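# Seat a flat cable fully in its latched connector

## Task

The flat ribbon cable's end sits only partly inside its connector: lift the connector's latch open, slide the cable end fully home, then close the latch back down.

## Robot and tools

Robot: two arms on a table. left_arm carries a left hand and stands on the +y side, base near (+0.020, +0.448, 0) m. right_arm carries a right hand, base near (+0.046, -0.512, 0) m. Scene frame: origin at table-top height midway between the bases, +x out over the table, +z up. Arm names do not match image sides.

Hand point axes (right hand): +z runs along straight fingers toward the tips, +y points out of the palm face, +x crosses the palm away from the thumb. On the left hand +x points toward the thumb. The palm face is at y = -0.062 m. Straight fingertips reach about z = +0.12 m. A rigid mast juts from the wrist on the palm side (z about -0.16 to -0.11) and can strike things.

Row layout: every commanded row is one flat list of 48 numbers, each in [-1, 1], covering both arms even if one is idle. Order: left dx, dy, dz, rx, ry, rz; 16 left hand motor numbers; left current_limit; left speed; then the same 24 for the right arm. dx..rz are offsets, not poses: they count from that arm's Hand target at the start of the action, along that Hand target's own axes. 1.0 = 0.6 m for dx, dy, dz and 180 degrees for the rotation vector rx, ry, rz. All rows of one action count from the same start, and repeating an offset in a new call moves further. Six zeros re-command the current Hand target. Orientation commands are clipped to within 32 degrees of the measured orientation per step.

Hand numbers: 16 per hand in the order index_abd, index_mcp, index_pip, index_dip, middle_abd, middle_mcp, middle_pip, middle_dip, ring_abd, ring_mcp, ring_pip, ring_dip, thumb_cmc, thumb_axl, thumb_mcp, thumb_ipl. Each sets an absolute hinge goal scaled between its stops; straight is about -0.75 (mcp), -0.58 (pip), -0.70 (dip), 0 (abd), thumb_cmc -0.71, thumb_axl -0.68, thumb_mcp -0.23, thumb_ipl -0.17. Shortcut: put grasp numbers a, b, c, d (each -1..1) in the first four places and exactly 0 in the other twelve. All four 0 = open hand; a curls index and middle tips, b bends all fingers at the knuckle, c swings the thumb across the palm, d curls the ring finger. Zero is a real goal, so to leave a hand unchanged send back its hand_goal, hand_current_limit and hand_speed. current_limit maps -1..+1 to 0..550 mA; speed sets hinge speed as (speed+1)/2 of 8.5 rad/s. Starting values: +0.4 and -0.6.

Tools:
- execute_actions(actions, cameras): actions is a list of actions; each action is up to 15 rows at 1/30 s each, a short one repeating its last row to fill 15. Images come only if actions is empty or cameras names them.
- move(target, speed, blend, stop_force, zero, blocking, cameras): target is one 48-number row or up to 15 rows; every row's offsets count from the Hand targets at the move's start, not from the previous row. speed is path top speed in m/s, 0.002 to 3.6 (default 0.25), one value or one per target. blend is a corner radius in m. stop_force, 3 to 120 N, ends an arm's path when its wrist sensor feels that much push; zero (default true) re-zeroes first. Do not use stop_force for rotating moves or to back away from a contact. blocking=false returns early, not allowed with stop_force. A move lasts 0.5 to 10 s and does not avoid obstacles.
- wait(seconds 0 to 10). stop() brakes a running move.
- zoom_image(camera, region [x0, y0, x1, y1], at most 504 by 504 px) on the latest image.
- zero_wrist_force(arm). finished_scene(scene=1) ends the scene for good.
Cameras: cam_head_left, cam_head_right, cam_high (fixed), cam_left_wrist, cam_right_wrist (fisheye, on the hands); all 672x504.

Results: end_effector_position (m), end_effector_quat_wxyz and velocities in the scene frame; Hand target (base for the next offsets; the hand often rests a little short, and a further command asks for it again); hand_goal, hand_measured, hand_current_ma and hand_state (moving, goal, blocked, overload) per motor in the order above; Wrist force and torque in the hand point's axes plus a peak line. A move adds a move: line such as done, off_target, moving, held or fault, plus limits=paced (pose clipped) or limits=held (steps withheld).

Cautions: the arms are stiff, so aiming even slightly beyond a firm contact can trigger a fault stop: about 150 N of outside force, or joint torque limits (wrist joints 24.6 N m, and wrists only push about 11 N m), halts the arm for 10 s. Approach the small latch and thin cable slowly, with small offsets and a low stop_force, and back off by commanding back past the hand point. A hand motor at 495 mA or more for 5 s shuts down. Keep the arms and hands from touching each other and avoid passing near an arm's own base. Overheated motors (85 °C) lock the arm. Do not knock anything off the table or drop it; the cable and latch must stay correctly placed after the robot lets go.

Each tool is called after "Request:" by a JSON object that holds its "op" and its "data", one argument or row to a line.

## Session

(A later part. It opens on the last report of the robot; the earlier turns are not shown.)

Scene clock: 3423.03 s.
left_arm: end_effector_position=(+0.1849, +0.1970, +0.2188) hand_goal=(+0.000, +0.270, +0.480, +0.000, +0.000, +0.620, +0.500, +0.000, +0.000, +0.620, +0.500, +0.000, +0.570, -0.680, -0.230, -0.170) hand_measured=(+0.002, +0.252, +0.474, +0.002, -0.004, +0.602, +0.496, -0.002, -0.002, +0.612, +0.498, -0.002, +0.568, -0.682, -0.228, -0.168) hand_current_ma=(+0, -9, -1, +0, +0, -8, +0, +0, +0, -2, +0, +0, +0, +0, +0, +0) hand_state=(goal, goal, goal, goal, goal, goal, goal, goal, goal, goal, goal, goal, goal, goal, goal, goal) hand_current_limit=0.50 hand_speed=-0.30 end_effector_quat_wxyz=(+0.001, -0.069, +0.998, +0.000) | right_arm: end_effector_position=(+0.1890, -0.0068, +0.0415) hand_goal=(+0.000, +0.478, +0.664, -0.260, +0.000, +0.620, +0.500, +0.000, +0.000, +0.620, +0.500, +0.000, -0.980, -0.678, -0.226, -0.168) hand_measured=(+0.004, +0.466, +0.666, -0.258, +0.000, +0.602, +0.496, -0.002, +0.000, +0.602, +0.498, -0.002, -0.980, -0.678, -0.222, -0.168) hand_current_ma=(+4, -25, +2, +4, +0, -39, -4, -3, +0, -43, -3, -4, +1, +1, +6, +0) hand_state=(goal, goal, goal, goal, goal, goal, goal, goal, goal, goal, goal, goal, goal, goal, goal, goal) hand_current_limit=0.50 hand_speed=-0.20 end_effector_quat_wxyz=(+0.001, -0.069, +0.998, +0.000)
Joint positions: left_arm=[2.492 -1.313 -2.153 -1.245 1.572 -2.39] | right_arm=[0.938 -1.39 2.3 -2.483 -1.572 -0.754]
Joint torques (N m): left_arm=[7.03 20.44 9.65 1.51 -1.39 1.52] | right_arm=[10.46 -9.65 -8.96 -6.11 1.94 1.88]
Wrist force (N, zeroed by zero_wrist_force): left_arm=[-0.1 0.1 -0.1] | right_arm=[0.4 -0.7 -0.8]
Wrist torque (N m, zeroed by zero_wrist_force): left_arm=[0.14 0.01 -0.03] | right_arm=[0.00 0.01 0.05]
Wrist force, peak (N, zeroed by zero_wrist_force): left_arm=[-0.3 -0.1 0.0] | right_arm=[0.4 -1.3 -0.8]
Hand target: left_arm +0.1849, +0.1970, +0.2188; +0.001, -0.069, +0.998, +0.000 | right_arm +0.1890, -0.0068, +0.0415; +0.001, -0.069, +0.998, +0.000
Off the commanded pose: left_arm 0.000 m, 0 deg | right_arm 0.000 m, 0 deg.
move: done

Request:
{"op": "move", "data": {
  "target": [0,0,0,0,0,0, 0,0.27,0.48,0.001, 0,0.62,0.5,0.001, 0,0.62,0.5,0.001, 0.571,-0.68,-0.23,-0.17, 0.5,-0.3, 0,0,0.0005,0,0,0, 0,0.479,0.664,-0.26, 0,0.62,0.5,0.001, 0,0.62,0.5,0.001, -0.98,-0.678,-0.226,-0.168, 0.5,-0.2],
  "speed": 0.01
}}

Request:
{"op": "move", "data": {
  "target": [0,0,0,0,0,0, 0,0.27,0.48,0.001, 0,0.62,0.5,0.001, 0,0.62,0.5,0.001, 0.571,-0.68,-0.23,-0.17, 0.5,-0.3, 0,0,0.0005,0,0,0, 0,0.479,0.664,-0.26, 0,0.62,0.5,0.001, 0,0.62,0.5,0.001, -0.98,-0.678,-0.226,-0.168, 0.5,-0.2],
  "speed": 0.01
}}

Scene clock: 3427.73 s.
left_arm: end_effector_position=(+0.1849, +0.1970, +0.2188) hand_goal=(+0.000, +0.270, +0.480, +0.000, +0.000, +0.620, +0.500, +0.000, +0.000, +0.620, +0.500, +0.000, +0.570, -0.680, -0.230, -0.170) hand_measured=(+0.002, +0.252, +0.474, +0.002, -0.004, +0.602, +0.496, -0.002, -0.002, +0.612, +0.498, -0.002, +0.568, -0.682, -0.228, -0.168) hand_current_ma=(+0, -9, -1, +0, +0, -8, +0, +0, +0, -2, +0, +0, +0, +0, +0, +0) hand_state=(goal, goal, goal, goal, goal, goal, goal, goal, goal, goal, goal, goal, goal, goal, goal, goal) hand_current_limit=0.50 hand_speed=-0.30 end_effector_quat_wxyz=(+0.001, -0.069, +0.998, +0.000) | right_arm: end_effector_position=(+0.1890, -0.0068, +0.0412) hand_goal=(+0.000, +0.478, +0.664, -0.260, +0.000, +0.620, +0.500, +0.000, +0.000, +0.620, +0.500, +0.000, -0.980, -0.678, -0.226, -0.168) hand_measured=(+0.004, +0.466, +0.666, -0.258, +0.000, +0.602, +0.496, -0.002, +0.000, +0.602, +0.498, -0.002, -0.980, -0.678, -0.222, -0.168) hand_current_ma=(+4, -25, +2, +4, +0, -39, -4, -3, +0, -43, -3, -4, +1, +1, +6, +0) hand_state=(goal, goal, goal, goal, goal, goal, goal, goal, goal, goal, goal, goal, goal, goal, goal, goal) hand_current_limit=0.50 hand_speed=-0.20 end_effector_quat_wxyz=(+0.001, -0.069, +0.998, +0.000)
Joint positions: left_arm=[2.492 -1.313 -2.153 -1.245 1.572 -2.39] | right_arm=[0.938 -1.389 2.3 -2.484 -1.572 -0.754]
Joint torques (N m): left_arm=[8.68 19.75 10.87 1.53 -1.32 1.4] | right_arm=[8.88 -9.71 -8.94 -6.07 1.68 1.4]
Wrist force (N, zeroed by zero_wrist_force): left_arm=[0.0 0.1 0.0] | right_arm=[0.1 -0.9 -0.2]
Wrist torque (N m, zeroed by zero_wrist_force): left_arm=[0.13 0.00 -0.02] | right_arm=[-0.07 0.02 0.02]
Wrist force, peak (N, zeroed by zero_wrist_force): left_arm=[-0.2 0.0 0.3] | right_arm=[0.4 -1.2 -0.6]
Hand target: left_arm +0.1849, +0.1970, +0.2188; +0.001, -0.069, +0.998, +0.000 | right_arm +0.1890, -0.0068, +0.0412; +0.001, -0.069, +0.998, +0.000
Off the commanded pose: left_arm 0.000 m, 0 deg | right_arm 0.000 m, 0 deg.
move: done

Scene clock: 3428.43 s.
left_arm: end_effector_position=(+0.1849, +0.1970, +0.2188) hand_goal=(+0.000, +0.270, +0.480, +0.000, +0.000, +0.620, +0.500, +0.000, +0.000, +0.620, +0.500, +0.000, +0.570, -0.680, -0.230, -0.170) hand_measured=(+0.002, +0.252, +0.474, +0.002, -0.004, +0.602, +0.496, -0.002, -0.002, +0.612, +0.498, -0.002, +0.568, -0.682, -0.228, -0.168) hand_current_ma=(+0, -9, -1, +0, +0, -8, +0, +0, +0, -2, +0, +0, +0, +0, +0, +0) hand_state=(goal, goal, goal, goal, goal, goal, goal, goal, goal, goal, goal, goal, goal, goal, goal, goal) hand_current_limit=0.50 hand_speed=-0.30 end_effector_quat_wxyz=(+0.001, -0.069, +0.998, +0.000) | right_arm: end_effector_position=(+0.1890, -0.0068, +0.0409) hand_goal=(+0.000, +0.478, +0.664, -0.260, +0.000, +0.620, +0.500, +0.000, +0.000, +0.620, +0.500, +0.000, -0.980, -0.678, -0.226, -0.168) hand_measured=(+0.004, +0.466, +0.666, -0.258, +0.000, +0.602, +0.496, -0.002, +0.000, +0.602, +0.498, -0.002, -0.980, -0.678, -0.222, -0.168) hand_current_ma=(+4, -25, +2, +4, +0, -39, -4, -3, +0, -43, -3, -4, +1, +1, +6, +0) hand_state=(goal, goal, goal, goal, goal, goal, goal, goal, goal, goal, goal, goal, goal, goal, goal, goal) hand_current_limit=0.50 hand_speed=-0.20 end_effector_quat_wxyz=(+0.001, -0.069, +0.998, +0.000)
Joint positions: left_arm=[2.492 -1.313 -2.153 -1.245 1.572 -2.39] | right_arm=[0.938 -1.388 2.3 -2.485 -1.572 -0.754]
Joint torques (N m): left_arm=[8.58 19.07 11.26 1.39 -1.44 1.59] | right_arm=[8.67 -10.02 -8.26 -5.97 1.61 1.41]
Wrist force (N, zeroed by zero_wrist_force): left_arm=[0.0 -0.1 0.0] | right_arm=[0.2 -0.8 -0.4]
Wrist torque (N m, zeroed by zero_wrist_force): left_arm=[0.11 0.00 -0.01] | right_arm=[-0.04 0.04 0.03]
Wrist force, peak (N, zeroed by zero_wrist_force): left_arm=[0.0 0.2 0.3] | right_arm=[0.1 -1.0 -0.9]
Hand target: left_arm +0.1849, +0.1970, +0.2188; +0.001, -0.069, +0.998, +0.000 | right_arm +0.1890, -0.0068, +0.0409; +0.001, -0.069, +0.998, +0.000
Off the commanded pose: left_arm 0.000 m, 0 deg | right_arm 0.000 m, 0 deg.
move: done

Request:
{"op": "move", "data": {
  "target": [0,0,0,0,0,0, 0,0.27,0.48,0.001, 0,0.62,0.5,0.001, 0,0.62,0.5,0.001, 0.571,-0.68,-0.23,-0.17, 0.5,-0.3, 0,0,0.00083,0,0,0, 0,0.479,0.664,-0.26, 0,0.62,0.5,0.001, 0,0.62,0.5,0.001, -0.98,-0.678,-0.226,-0.168, 0.5,-0.2],
  "speed": 0.01
}}

Request:
{"op": "move", "data": {
  "target": [0,0,0,0,0,0, 0,0.27,0.48,0.001, 0,0.62,0.5,0.001, 0,0.62,0.5,0.001, 0.571,-0.68,-0.23,-0.17, 0.5,-0.3, 0,0,0.00083,0,0,0, 0,0.479,0.664,-0.26, 0,0.62,0.5,0.001, 0,0.62,0.5,0.001, -0.98,-0.678,-0.226,-0.168, 0.5,-0.2],
  "speed": 0.01
}}

Scene clock: 3432.47 s.
left_arm: end_effector_position=(+0.1849, +0.1970, +0.2188) hand_goal=(+0.000, +0.270, +0.480, +0.000, +0.000, +0.620, +0.500, +0.000, +0.000, +0.620, +0.500, +0.000, +0.570, -0.680, -0.230, -0.170) hand_measured=(+0.002, +0.252, +0.474, +0.002, -0.004, +0.602, +0.496, -0.002, -0.002, +0.612, +0.498, -0.002, +0.568, -0.682, -0.228, -0.168) hand_current_ma=(+0, -9, -1, +0, +0, -8, +0, +0, +0, -2, +0, +0, +0, +0, +0, +0) hand_state=(goal, goal, goal, goal, goal, goal, goal, goal, goal, goal, goal, goal, goal, goal, goal, goal) hand_current_limit=0.50 hand_speed=-0.30 end_effector_quat_wxyz=(+0.001, -0.069, +0.998, +0.000) | right_arm: end_effector_position=(+0.1890, -0.0068, +0.0404) hand_goal=(+0.000, +0.478, +0.664, -0.260, +0.000, +0.620, +0.500, +0.000, +0.000, +0.620, +0.500, +0.000, -0.980, -0.678, -0.226, -0.168) hand_measured=(+0.004, +0.466, +0.666, -0.258, +0.000, +0.602, +0.496, -0.002, +0.000, +0.602, +0.498, -0.002, -0.980, -0.678, -0.222, -0.168) hand_current_ma=(+4, -25, +2, +4, +0, -39, -4, -3, +0, -43, -3, -4, +1, +1, +6, +0) hand_state=(goal, goal, goal, goal, goal, goal, goal, goal, goal, goal, goal, goal, goal, goal, goal, goal) hand_current_limit=0.50 hand_speed=-0.20 end_effector_quat_wxyz=(+0.001, -0.069, +0.998, +0.000)
Joint positions: left_arm=[2.492 -1.313 -2.153 -1.245 1.572 -2.39] | right_arm=[0.938 -1.387 2.301 -2.486 -1.572 -0.754]
Joint torques (N m): left_arm=[7.85 19.96 10.31 1.64 -1.14 1.58] | right_arm=[4.99 -10.52 -8.45 -6.02 1.26 0.52]
Wrist force (N, zeroed by zero_wrist_force): left_arm=[-0.3 -0.1 0.1] | right_arm=[0.1 -0.9 -0.6]
Wrist torque (N m, zeroed by zero_wrist_force): left_arm=[0.09 0.04 -0.04] | right_arm=[-0.04 0.04 0.02]
Wrist force, peak (N, zeroed by zero_wrist_force): left_arm=[0.1 -0.3 -0.2] | right_arm=[0.3 -1.1 -0.8]
Hand target: left_arm +0.1849, +0.1970, +0.2188; +0.001, -0.069, +0.998, +0.000 | right_arm +0.1890, -0.0068, +0.0404; +0.001, -0.069, +0.998, +0.000
Off the commanded pose: left_arm 0.000 m, 0 deg | right_arm 0.000 m, 0 deg.
move: done

Scene clock: 3433.17 s.
left_arm: end_effector_position=(+0.1849, +0.1970, +0.2188) hand_goal=(+0.000, +0.270, +0.480, +0.000, +0.000, +0.620, +0.500, +0.000, +0.000, +0.620, +0.500, +0.000, +0.570, -0.680, -0.230, -0.170) hand_measured=(+0.002, +0.252, +0.474, +0.002, -0.004, +0.602, +0.496, -0.002, -0.002, +0.612, +0.498, -0.002, +0.568, -0.682, -0.228, -0.168) hand_current_ma=(+0, -9, -1, +0, +0, -8, +0, +0, +0, -2, +0, +0, +0, +0, +0, +0) hand_state=(goal, goal, goal, goal, goal, goal, goal, goal, goal, goal, goal, goal, goal, goal, goal, goal) hand_current_limit=0.50 hand_speed=-0.30 end_effector_quat_wxyz=(+0.001, -0.069, +0.998, +0.000) | right_arm: end_effector_position=(+0.1890, -0.0068, +0.0399) hand_goal=(+0.000, +0.478, +0.664, -0.260, +0.000, +0.620, +0.500, +0.000, +0.000, +0.620, +0.500, +0.000, -0.980, -0.678, -0.226, -0.168) hand_measured=(+0.004, +0.466, +0.666, -0.258, +0.000, +0.602, +0.496, -0.002, +0.000, +0.602, +0.498, -0.002, -0.980, -0.678, -0.222, -0.168) hand_current_ma=(+4, -25, +2, +4, +0, -39, -4, -3, +0, -43, -3, -4, +1, +1, +6, +0) hand_state=(goal, goal, goal, goal, goal, goal, goal, goal, goal, goal, goal, goal, goal, goal, goal, goal) hand_current_limit=0.50 hand_speed=-0.20 end_effector_quat_wxyz=(+0.001, -0.069, +0.998, +0.000)
Joint positions: left_arm=[2.492 -1.313 -2.153 -1.245 1.572 -2.39] | right_arm=[0.938 -1.386 2.301 -2.488 -1.572 -0.754]
Joint torques (N m): left_arm=[7.93 19.18 11.65 1.36 -1.02 1.41] | right_arm=[4.61 -9.69 -8.47 -5.86 1.22 0.44]
Wrist force (N, zeroed by zero_wrist_force): left_arm=[0.0 -0.1 -0.1] | right_arm=[0.3 -0.8 -0.5]
Wrist torque (N m, zeroed by zero_wrist_force): left_arm=[0.11 -0.01 -0.01] | right_arm=[-0.04 0.01 0.04]
Wrist force, peak (N, zeroed by zero_wrist_force): left_arm=[-0.1 0.2 0.0] | right_arm=[0.5 -1.4 -0.4]
Hand target: left_arm +0.1849, +0.1970, +0.2188; +0.001, -0.069, +0.998, +0.000 | right_arm +0.1890, -0.0068, +0.0399; +0.001, -0.069, +0.998, +0.000
Off the commanded pose: left_arm 0.000 m, 0 deg | right_arm 0.000 m, 0 deg.
move: done

Request:
{"op": "move", "data": {
  "target": [0,0,0,0,0,0, 0,0.27,0.48,0.001, 0,0.62,0.5,0.001, 0,0.62,0.5,0.001, 0.571,-0.68,-0.23,-0.17, 0.5,-0.3, 0,0,0.00083,0,0,0, 0,0.479,0.664,-0.26, 0,0.62,0.5,0.001, 0,0.62,0.5,0.001, -0.98,-0.678,-0.226,-0.168, 0.5,-0.2],
  "speed": 0.01
}}

Request:
{"op": "move", "data": {
  "target": [0,0,0,0,0,0, 0,0.27,0.48,0.001, 0,0.62,0.5,0.001, 0,0.62,0.5,0.001, 0.571,-0.68,-0.23,-0.17, 0.5,-0.3, 0,0,0.00083,0,0,0, 0,0.479,0.664,-0.26, 0,0.62,0.5,0.001, 0,0.62,0.5,0.001, -0.98,-0.678,-0.226,-0.168, 0.5,-0.2],
  "speed": 0.01,
  "cameras": ["cam_high"]
}}

Request:
{"op": "zoom_image", "data": {
  "camera": "cam_high",
  "region": [228, 175, 258, 197]
}}

Scene clock: 3440.77 s.
left_arm: end_effector_position=(+0.1849, +0.1970, +0.2188) hand_goal=(+0.000, +0.270, +0.480, +0.000, +0.000, +0.620, +0.500, +0.000, +0.000, +0.620, +0.500, +0.000, +0.570, -0.680, -0.230, -0.170) hand_measured=(+0.002, +0.252, +0.474, +0.002, -0.004, +0.602, +0.496, -0.002, -0.002, +0.612, +0.498, -0.002, +0.568, -0.682, -0.228, -0.168) hand_current_ma=(+0, -9, -1, +0, +0, -8, +0, +0, +0, -2, +0, +0, +0, +0, +0, +0) hand_state=(goal, goal, goal, goal, goal, goal, goal, goal, goal, goal, goal, goal, goal, goal, goal, goal) hand_current_limit=0.50 hand_speed=-0.30 end_effector_quat_wxyz=(+0.001, -0.069, +0.998, +0.000) | right_arm: end_effector_position=(+0.1890, -0.0068, +0.0394) hand_goal=(+0.000, +0.478, +0.664, -0.260, +0.000, +0.620, +0.500, +0.000, +0.000, +0.620, +0.500, +0.000, -0.980, -0.678, -0.226, -0.168) hand_measured=(+0.004, +0.466, +0.666, -0.258, +0.000, +0.602, +0.496, -0.002, +0.000, +0.602, +0.498, -0.002, -0.980, -0.678, -0.222, -0.168) hand_current_ma=(+4, -25, +2, +4, +0, -39, -4, -3, +0, -43, -3, -4, +1, +1, +6, +0) hand_state=(goal, goal, goal, goal, goal, goal, goal, goal, goal, goal, goal, goal, goal, goal, goal, goal) hand_current_limit=0.50 hand_speed=-0.20 end_effector_quat_wxyz=(+0.001, -0.069, +0.998, +0.000)
Joint positions: left_arm=[2.492 -1.313 -2.153 -1.245 1.572 -2.39] | right_arm=[0.938 -1.384 2.302 -2.49 -1.572 -0.754]
Joint torques (N m): left_arm=[9.54 19 11.44 1.72 -0.86 1.69] | right_arm=[-0.52 -9.73 -8.5 -5.8 0.93 -0.88]
Wrist force (N, zeroed by zero_wrist_force): left_arm=[0.1 -0.1 0.2] | right_arm=[0.2 -0.9 -0.4]
Wrist torque (N m, zeroed by zero_wrist_force): left_arm=[0.10 -0.01 -0.01] | right_arm=[-0.05 0.04 0.03]
Wrist force, peak (N, zeroed by zero_wrist_force): left_arm=[0.4 -0.1 0.1] | right_arm=[0.1 -1.3 -0.5]
Hand target: left_arm +0.1849, +0.1970, +0.2188; +0.001, -0.069, +0.998, +0.000 | right_arm +0.1890, -0.0068, +0.0394; +0.001, -0.069, +0.998, +0.000
Off the commanded pose: left_arm 0.000 m, 0 deg | right_arm 0.000 m, 0 deg.
move: done

Scene clock: 3441.47 s.
left_arm: end_effector_position=(+0.1849, +0.1970, +0.2188) hand_goal=(+0.000, +0.270, +0.480, +0.000, +0.000, +0.620, +0.500, +0.000, +0.000, +0.620, +0.500, +0.000, +0.570, -0.680, -0.230, -0.170) hand_measured=(+0.002, +0.252, +0.474, +0.002, -0.004, +0.602, +0.496, -0.002, -0.002, +0.612, +0.498, -0.002, +0.568, -0.682, -0.228, -0.168) hand_current_ma=(+0, -9, -1, +0, +0, -8, +0, +0, +0, -2, +0, +0, +0, +0, +0, +0) hand_state=(goal, goal, goal, goal, goal, goal, goal, goal, goal, goal, goal, goal, goal, goal, goal, goal) hand_current_limit=0.50 hand_speed=-0.30 end_effector_quat_wxyz=(+0.001, -0.069, +0.998, +0.000) | right_arm: end_effector_position=(+0.1890, -0.0068, +0.0389) hand_goal=(+0.000, +0.478, +0.664, -0.260, +0.000, +0.620, +0.500, +0.000, +0.000, +0.620, +0.500, +0.000, -0.980, -0.678, -0.226, -0.168) hand_measured=(+0.004, +0.466, +0.666, -0.258, +0.000, +0.602, +0.496, -0.002, +0.000, +0.602, +0.498, -0.002, -0.980, -0.678, -0.222, -0.168) hand_current_ma=(+4, -25, +2, +4, +0, -39, -4, -3, +0, -43, -3, -4, +1, +1, +6, +0) hand_state=(goal, goal, goal, goal, goal, goal, goal, goal, goal, goal, goal, goal, goal, goal, goal, goal) hand_current_limit=0.50 hand_speed=-0.20 end_effector_quat_wxyz=(+0.001, -0.069, +0.998, +0.000)
Joint positions: left_arm=[2.492 -1.313 -2.153 -1.245 1.572 -2.39] | right_arm=[0.938 -1.383 2.302 -2.491 -1.572 -0.754]
Joint torques (N m): left_arm=[8.76 19.45 11.77 1.75 -1.39 1.4] | right_arm=[-1.46 -10.58 -8.65 -6.03 0.87 -1.21]
Wrist force (N, zeroed by zero_wrist_force): left_arm=[0.0 0.0 0.0] | right_arm=[-0.2 -0.6 -0.5]
Wrist torque (N m, zeroed by zero_wrist_force): left_arm=[0.11 0.00 -0.02] | right_arm=[0.00 0.06 0.01]
Wrist force, peak (N, zeroed by zero_wrist_force): left_arm=[-0.2 0.0 0.2] | right_arm=[0.2 -1.1 -0.7]
Hand target: left_arm +0.1849, +0.1970, +0.2188; +0.001, -0.069, +0.998, +0.000 | right_arm +0.1890, -0.0068, +0.0389; +0.001, -0.069, +0.998, +0.000
Off the commanded pose: left_arm 0.000 m, 0 deg | right_arm 0.000 m, 0 deg.
move: done
Images, in order (width x height): cam_high 672x504.

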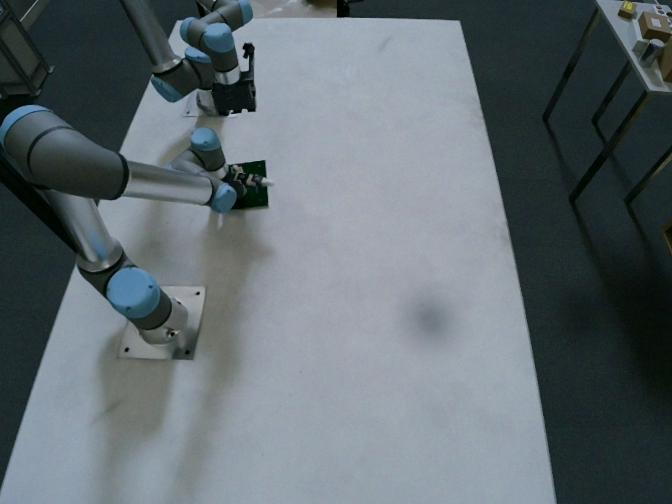

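Scaled by 16.800 from the camera's 672x504 image, which has a finer 960x720 frame.

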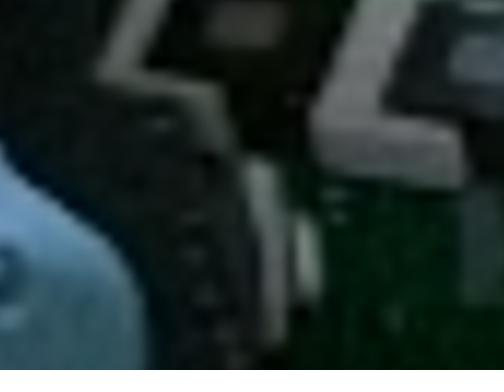

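Request:
{"op": "move", "data": {
  "target": [
    [0,0,0,0,0,0, 0,0.27,0.48,0.001, 0,0.62,0.5,0.001, 0,0.62,0.5,0.001, 0.571,-0.68,-0.23,-0.17, 0.5,-0.3, 0.002,0,0,0,0,0, 0,0.479,0.664,-0.26, 0,0.62,0.5,0.001, 0,0.62,0.5,0.001, -0.98,-0.678,-0.226,-0.168, 0.5,-0.2],
    [0,0,0,0,0,0, 0,0.27,0.48,0.001, 0,0.62,0.5,0.001, 0,0.62,0.5,0.001, 0.571,-0.68,-0.23,-0.17, 0.5,-0.3, 0.002,0,-0.01,0,0,0, 0,0.479,0.664,-0.26, 0,0.62,0.5,0.001, 0,0.62,0.5,0.001, -0.98,-0.678,-0.226,-0.168, 0.5,-0.2],
    [0,0,0,0,0,0, 0,0.27,0.48,0.001, 0,0.62,0.5,0.001, 0,0.62,0.5,0.001, 0.571,-0.68,-0.23,-0.17, 0.5,-0.3, 0.12075,-0.07154,-0.01,0,0,0, 0,0.479,0.664,-0.26, 0,0.62,0.5,0.001, 0,0.62,0.5,0.001, -0.98,-0.678,-0.226,-0.168, 0.5,-0.2]
  ],
  "speed": [0.01,0.02,0.1],
  "cameras": ["cam_right_wrist"]
}}

Request:
{"op": "zoom_image", "data": {
  "camera": "cam_right_wrist",
  "region": [460, 190, 516, 250]
}}

Scene clock: 3456.83 s.
left_arm: end_effector_position=(+0.1849, +0.1970, +0.2188) hand_goal=(+0.000, +0.270, +0.480, +0.000, +0.000, +0.620, +0.500, +0.000, +0.000, +0.620, +0.500, +0.000, +0.570, -0.680, -0.230, -0.170) hand_measured=(+0.002, +0.252, +0.474, +0.002, -0.004, +0.602, +0.496, -0.002, -0.002, +0.612, +0.498, -0.002, +0.568, -0.682, -0.228, -0.168) hand_current_ma=(+0, -9, -1, +0, +0, -8, +0, +0, +0, -2, +0, +0, +0, +0, +0, +0) hand_state=(goal, goal, goal, goal, goal, goal, goal, goal, goal, goal, goal, goal, goal, goal, goal, goal) hand_current_limit=0.50 hand_speed=-0.30 end_effector_quat_wxyz=(+0.001, -0.069, +0.998, +0.000) | right_arm: end_effector_position=(+0.1232, -0.0592, +0.0447) hand_goal=(+0.000, +0.478, +0.664, -0.260, +0.000, +0.620, +0.500, +0.000, +0.000, +0.620, +0.500, +0.000, -0.980, -0.678, -0.226, -0.168) hand_measured=(+0.004, +0.466, +0.666, -0.258, +0.000, +0.602, +0.496, -0.002, +0.000, +0.602, +0.498, -0.002, -0.980, -0.678, -0.222, -0.168) hand_current_ma=(+4, -25, +2, +4, +0, -39, -4, -3, +0, -43, -3, -4, +1, +1, +6, +0) hand_state=(goal, goal, goal, goal, goal, goal, goal, goal, goal, goal, goal, goal, goal, goal, goal, goal) hand_current_limit=0.50 hand_speed=-0.20 end_effector_quat_wxyz=(+0.001, -0.069, +0.998, +0.000)
Joint positions: left_arm=[2.492 -1.313 -2.153 -1.245 1.572 -2.39] | right_arm=[1.007 -1.546 2.472 -2.498 -1.572 -0.686]
Joint torques (N m): left_arm=[7.69 19.41 10.73 1.61 -1.07 1.63] | right_arm=[10.72 -30.15 -8.64 -0.24 -0.93 1.9]
Wrist force (N, zeroed by zero_wrist_force): left_arm=[0.0 0.1 0.0] | right_arm=[0.0 -1.1 -0.3]
Wrist torque (N m, zeroed by zero_wrist_force): left_arm=[0.14 0.00 -0.02] | right_arm=[-0.09 0.00 -0.06]
Wrist force, peak (N, zeroed by zero_wrist_force): left_arm=[-0.2 -0.1 0.2] | right_arm=[0.7 -1.1 -0.8]
Hand target: left_arm +0.1849, +0.1970, +0.2188; +0.001, -0.069, +0.998, +0.000 | right_arm +0.1231, -0.0593, +0.0448; +0.001, -0.069, +0.998, +0.000
Off the commanded pose: left_arm 0.000 m, 0 deg | right_arm 0.000 m, 0 deg.
move: done
camera_calibration:
cam_right_wrist: T_world_to_cam=[[0.693226, 0.720549, -0.0157025, -0.00574275], [0.482335, -0.447636, 0.752977, -0.172787], [0.535528, -0.529558, -0.657859, 0.0558967], [0, 0, 0, 1]] pos_world=[0.0573882, -0.0436074, 0.166787]
Images, in order (width x height): cam_right_wrist 672x504.

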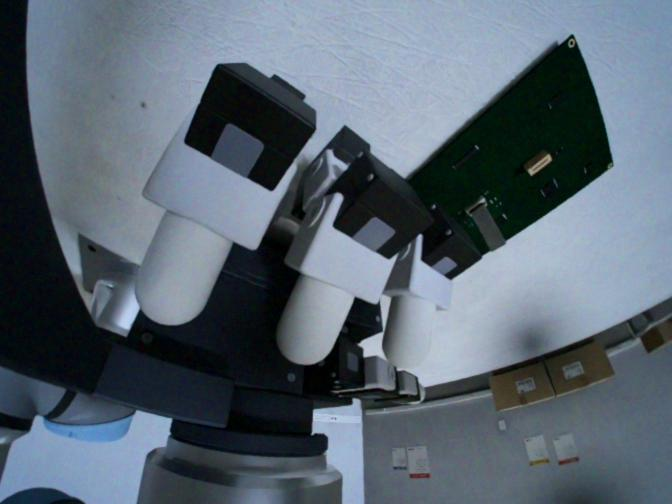

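Scaled by 8.400 from the camera's 672x504 image, which has a finer 960x720 frame.

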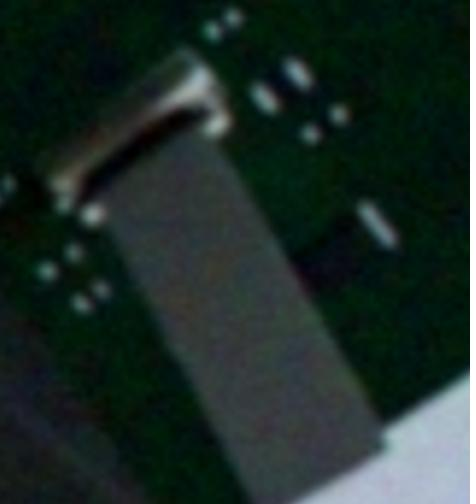

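Request:
{"op": "zoom_image", "data": {
  "camera": "cam_right_wrist",
  "region": [462, 192, 492, 222]
}}

Scaled by 16.800 from the camera's 672x504 image, which has a finer 960x720 frame.

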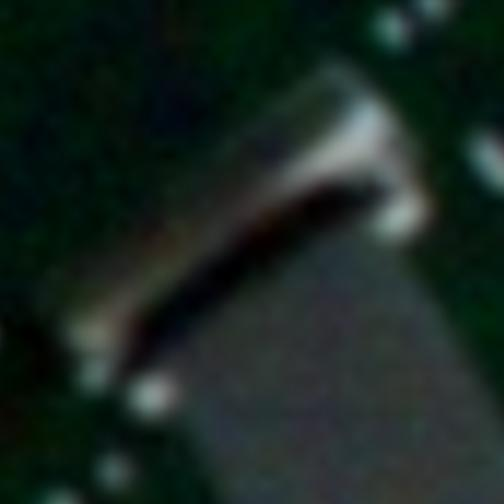

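Request:
{"op": "zoom_image", "data": {
  "camera": "cam_right_wrist",
  "region": [130, 50, 490, 380]
}}

Scaled by 1.400 from the camera's 672x504 image, which has a finer 960x720 frame.

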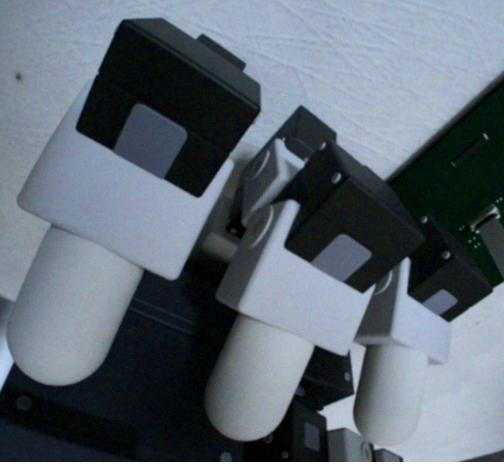

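Request:
{"op": "move", "data": {
  "target": [
    [0,0,0,0,0,0, 0,0.27,0.48,0.001, 0,0.62,0.5,0.001, 0,0.62,0.5,0.001, 0.571,-0.68,-0.23,-0.17, 0.5,-0.3, 0,0,-0.2087,0,0,0, 0,0.479,0.664,-0.26, 0,0.62,0.5,0.001, 0,0.62,0.5,0.001, -0.98,-0.678,-0.226,-0.168, 0.5,-0.2],
    [0,0,0,0,0,0, 0,0.27,0.48,0.001, 0,0.62,0.5,0.001, 0,0.62,0.5,0.001, 0.571,-0.68,-0.23,-0.17, 0.5,-0.3, -0.1422,0.0715,-0.2087,0,0,0, 0,0.479,0.664,-0.26, 0,0.62,0.5,0.001, 0,0.62,0.5,0.001, -0.98,-0.678,-0.226,-0.168, 0.5,-0.2],
    [0,0,0,0,0,0, 0,0.27,0.48,0.001, 0,0.62,0.5,0.001, 0,0.62,0.5,0.001, 0.571,-0.68,-0.23,-0.17, 0.5,-0.3, -0.1422,0.0715,-0.2087,0,0.1667,0, 0,0.479,0.664,-0.26, 0,0.62,0.5,0.001, 0,0.62,0.5,0.001, -0.98,-0.678,-0.226,-0.168, 0.5,-0.2]
  ],
  "speed": [0.15,0.15,0.12],
  "blend": [0.01,0.005,0],
  "cameras": ["cam_high","cam_right_wrist"]
}}

Scene clock: 3581.90 s.
left_arm: end_effector_position=(+0.1849, +0.1970, +0.2188) hand_goal=(+0.000, +0.270, +0.480, +0.000, +0.000, +0.620, +0.500, +0.000, +0.000, +0.620, +0.500, +0.000, +0.570, -0.680, -0.230, -0.170) hand_measured=(+0.002, +0.252, +0.474, +0.002, -0.004, +0.602, +0.496, -0.002, -0.002, +0.612, +0.498, -0.002, +0.568, -0.682, -0.228, -0.168) hand_current_ma=(+0, -9, -1, +0, +0, -8, +0, +0, +0, -2, +0, +0, +0, +0, +0, +0) hand_state=(goal, goal, goal, goal, goal, goal, goal, goal, goal, goal, goal, goal, goal, goal, goal, goal) hand_current_limit=0.50 hand_speed=-0.30 end_effector_quat_wxyz=(+0.001, -0.069, +0.998, +0.000) | right_arm: end_effector_position=(+0.2015, -0.0051, +0.1702) hand_goal=(+0.000, +0.478, +0.664, -0.260, +0.000, +0.620, +0.500, +0.000, +0.000, +0.620, +0.500, +0.000, -0.980, -0.678, -0.226, -0.168) hand_measured=(+0.002, +0.466, +0.666, -0.258, +0.000, +0.602, +0.496, -0.002, +0.000, +0.602, +0.498, -0.002, -0.980, -0.678, -0.222, -0.168) hand_current_ma=(+3, -25, +2, +4, +0, -39, -4, -3, +0, -43, -3, -4, +1, +1, +6, +0) hand_state=(goal, goal, goal, goal, goal, goal, goal, goal, goal, goal, goal, goal, goal, goal, goal, goal) hand_current_limit=0.50 hand_speed=-0.20 end_effector_quat_wxyz=(-0.257, -0.067, +0.964, -0.017)
Joint positions: left_arm=[2.492 -1.313 -2.153 -1.245 1.572 -2.39] | right_arm=[0.748 -1.47 1.899 -1.563 -1.274 -1.011]
Joint torques (N m): left_arm=[8.78 20.09 10 1.93 -1.18 1.68] | right_arm=[-10.3 -11.52 -28.54 0.42 2.64 -2.16]
Wrist force (N, zeroed by zero_wrist_force): left_arm=[-0.2 0.0 -0.1] | right_arm=[1.5 -1.2 -0.1]
Wrist torque (N m, zeroed by zero_wrist_force): left_arm=[0.13 0.02 -0.03] | right_arm=[-0.16 0.04 0.43]
Wrist force, peak (N, zeroed by zero_wrist_force): left_arm=[-0.3 0.2 0.2] | right_arm=[1.6 -1.1 -0.5]
Hand target: left_arm +0.1849, +0.1970, +0.2188; +0.001, -0.069, +0.998, +0.000 | right_arm +0.2015, -0.0051, +0.1701; -0.257, -0.067, +0.964, -0.017
Off the commanded pose: left_arm 0.000 m, 0 deg | right_arm 0.000 m, 0 deg.
move: done
camera_calibration:
cam_right_wrist: T_world_to_cam=[[0.580983, 0.705257, -0.406289, -0.00804499], [0.800083, -0.403226, 0.444158, -0.29212], [0.14942, -0.583113, -0.798532, 0.226645], [0, 0, 0, 1]] pos_world=[0.204529, 0.0200429, 0.307462]
Images, in order (width x height): cam_high 672x504, cam_right_wrist 672x504.

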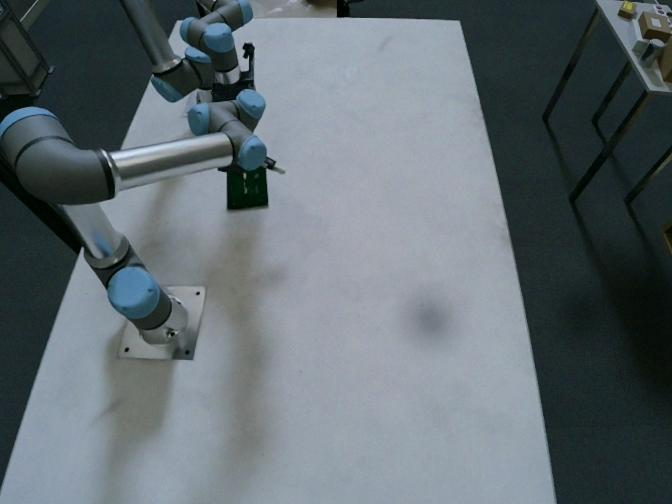

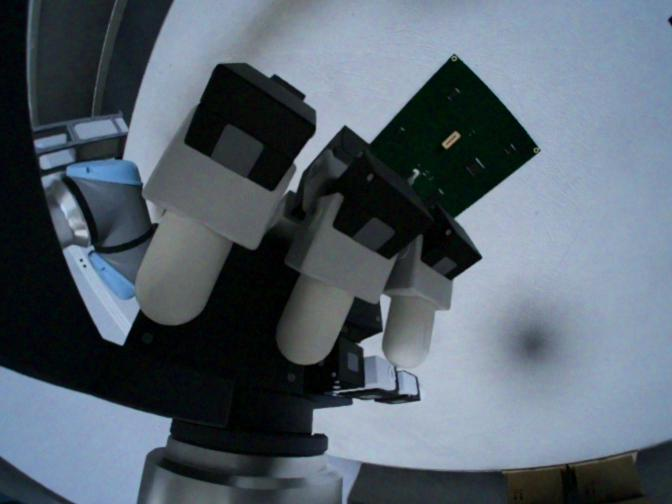

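Request:
{"op": "zoom_image", "data": {
  "camera": "cam_right_wrist",
  "region": [400, 160, 440, 190]
}}

Scaled by 12.600 from the camera's 672x504 image, which has a finer 960x720 frame.

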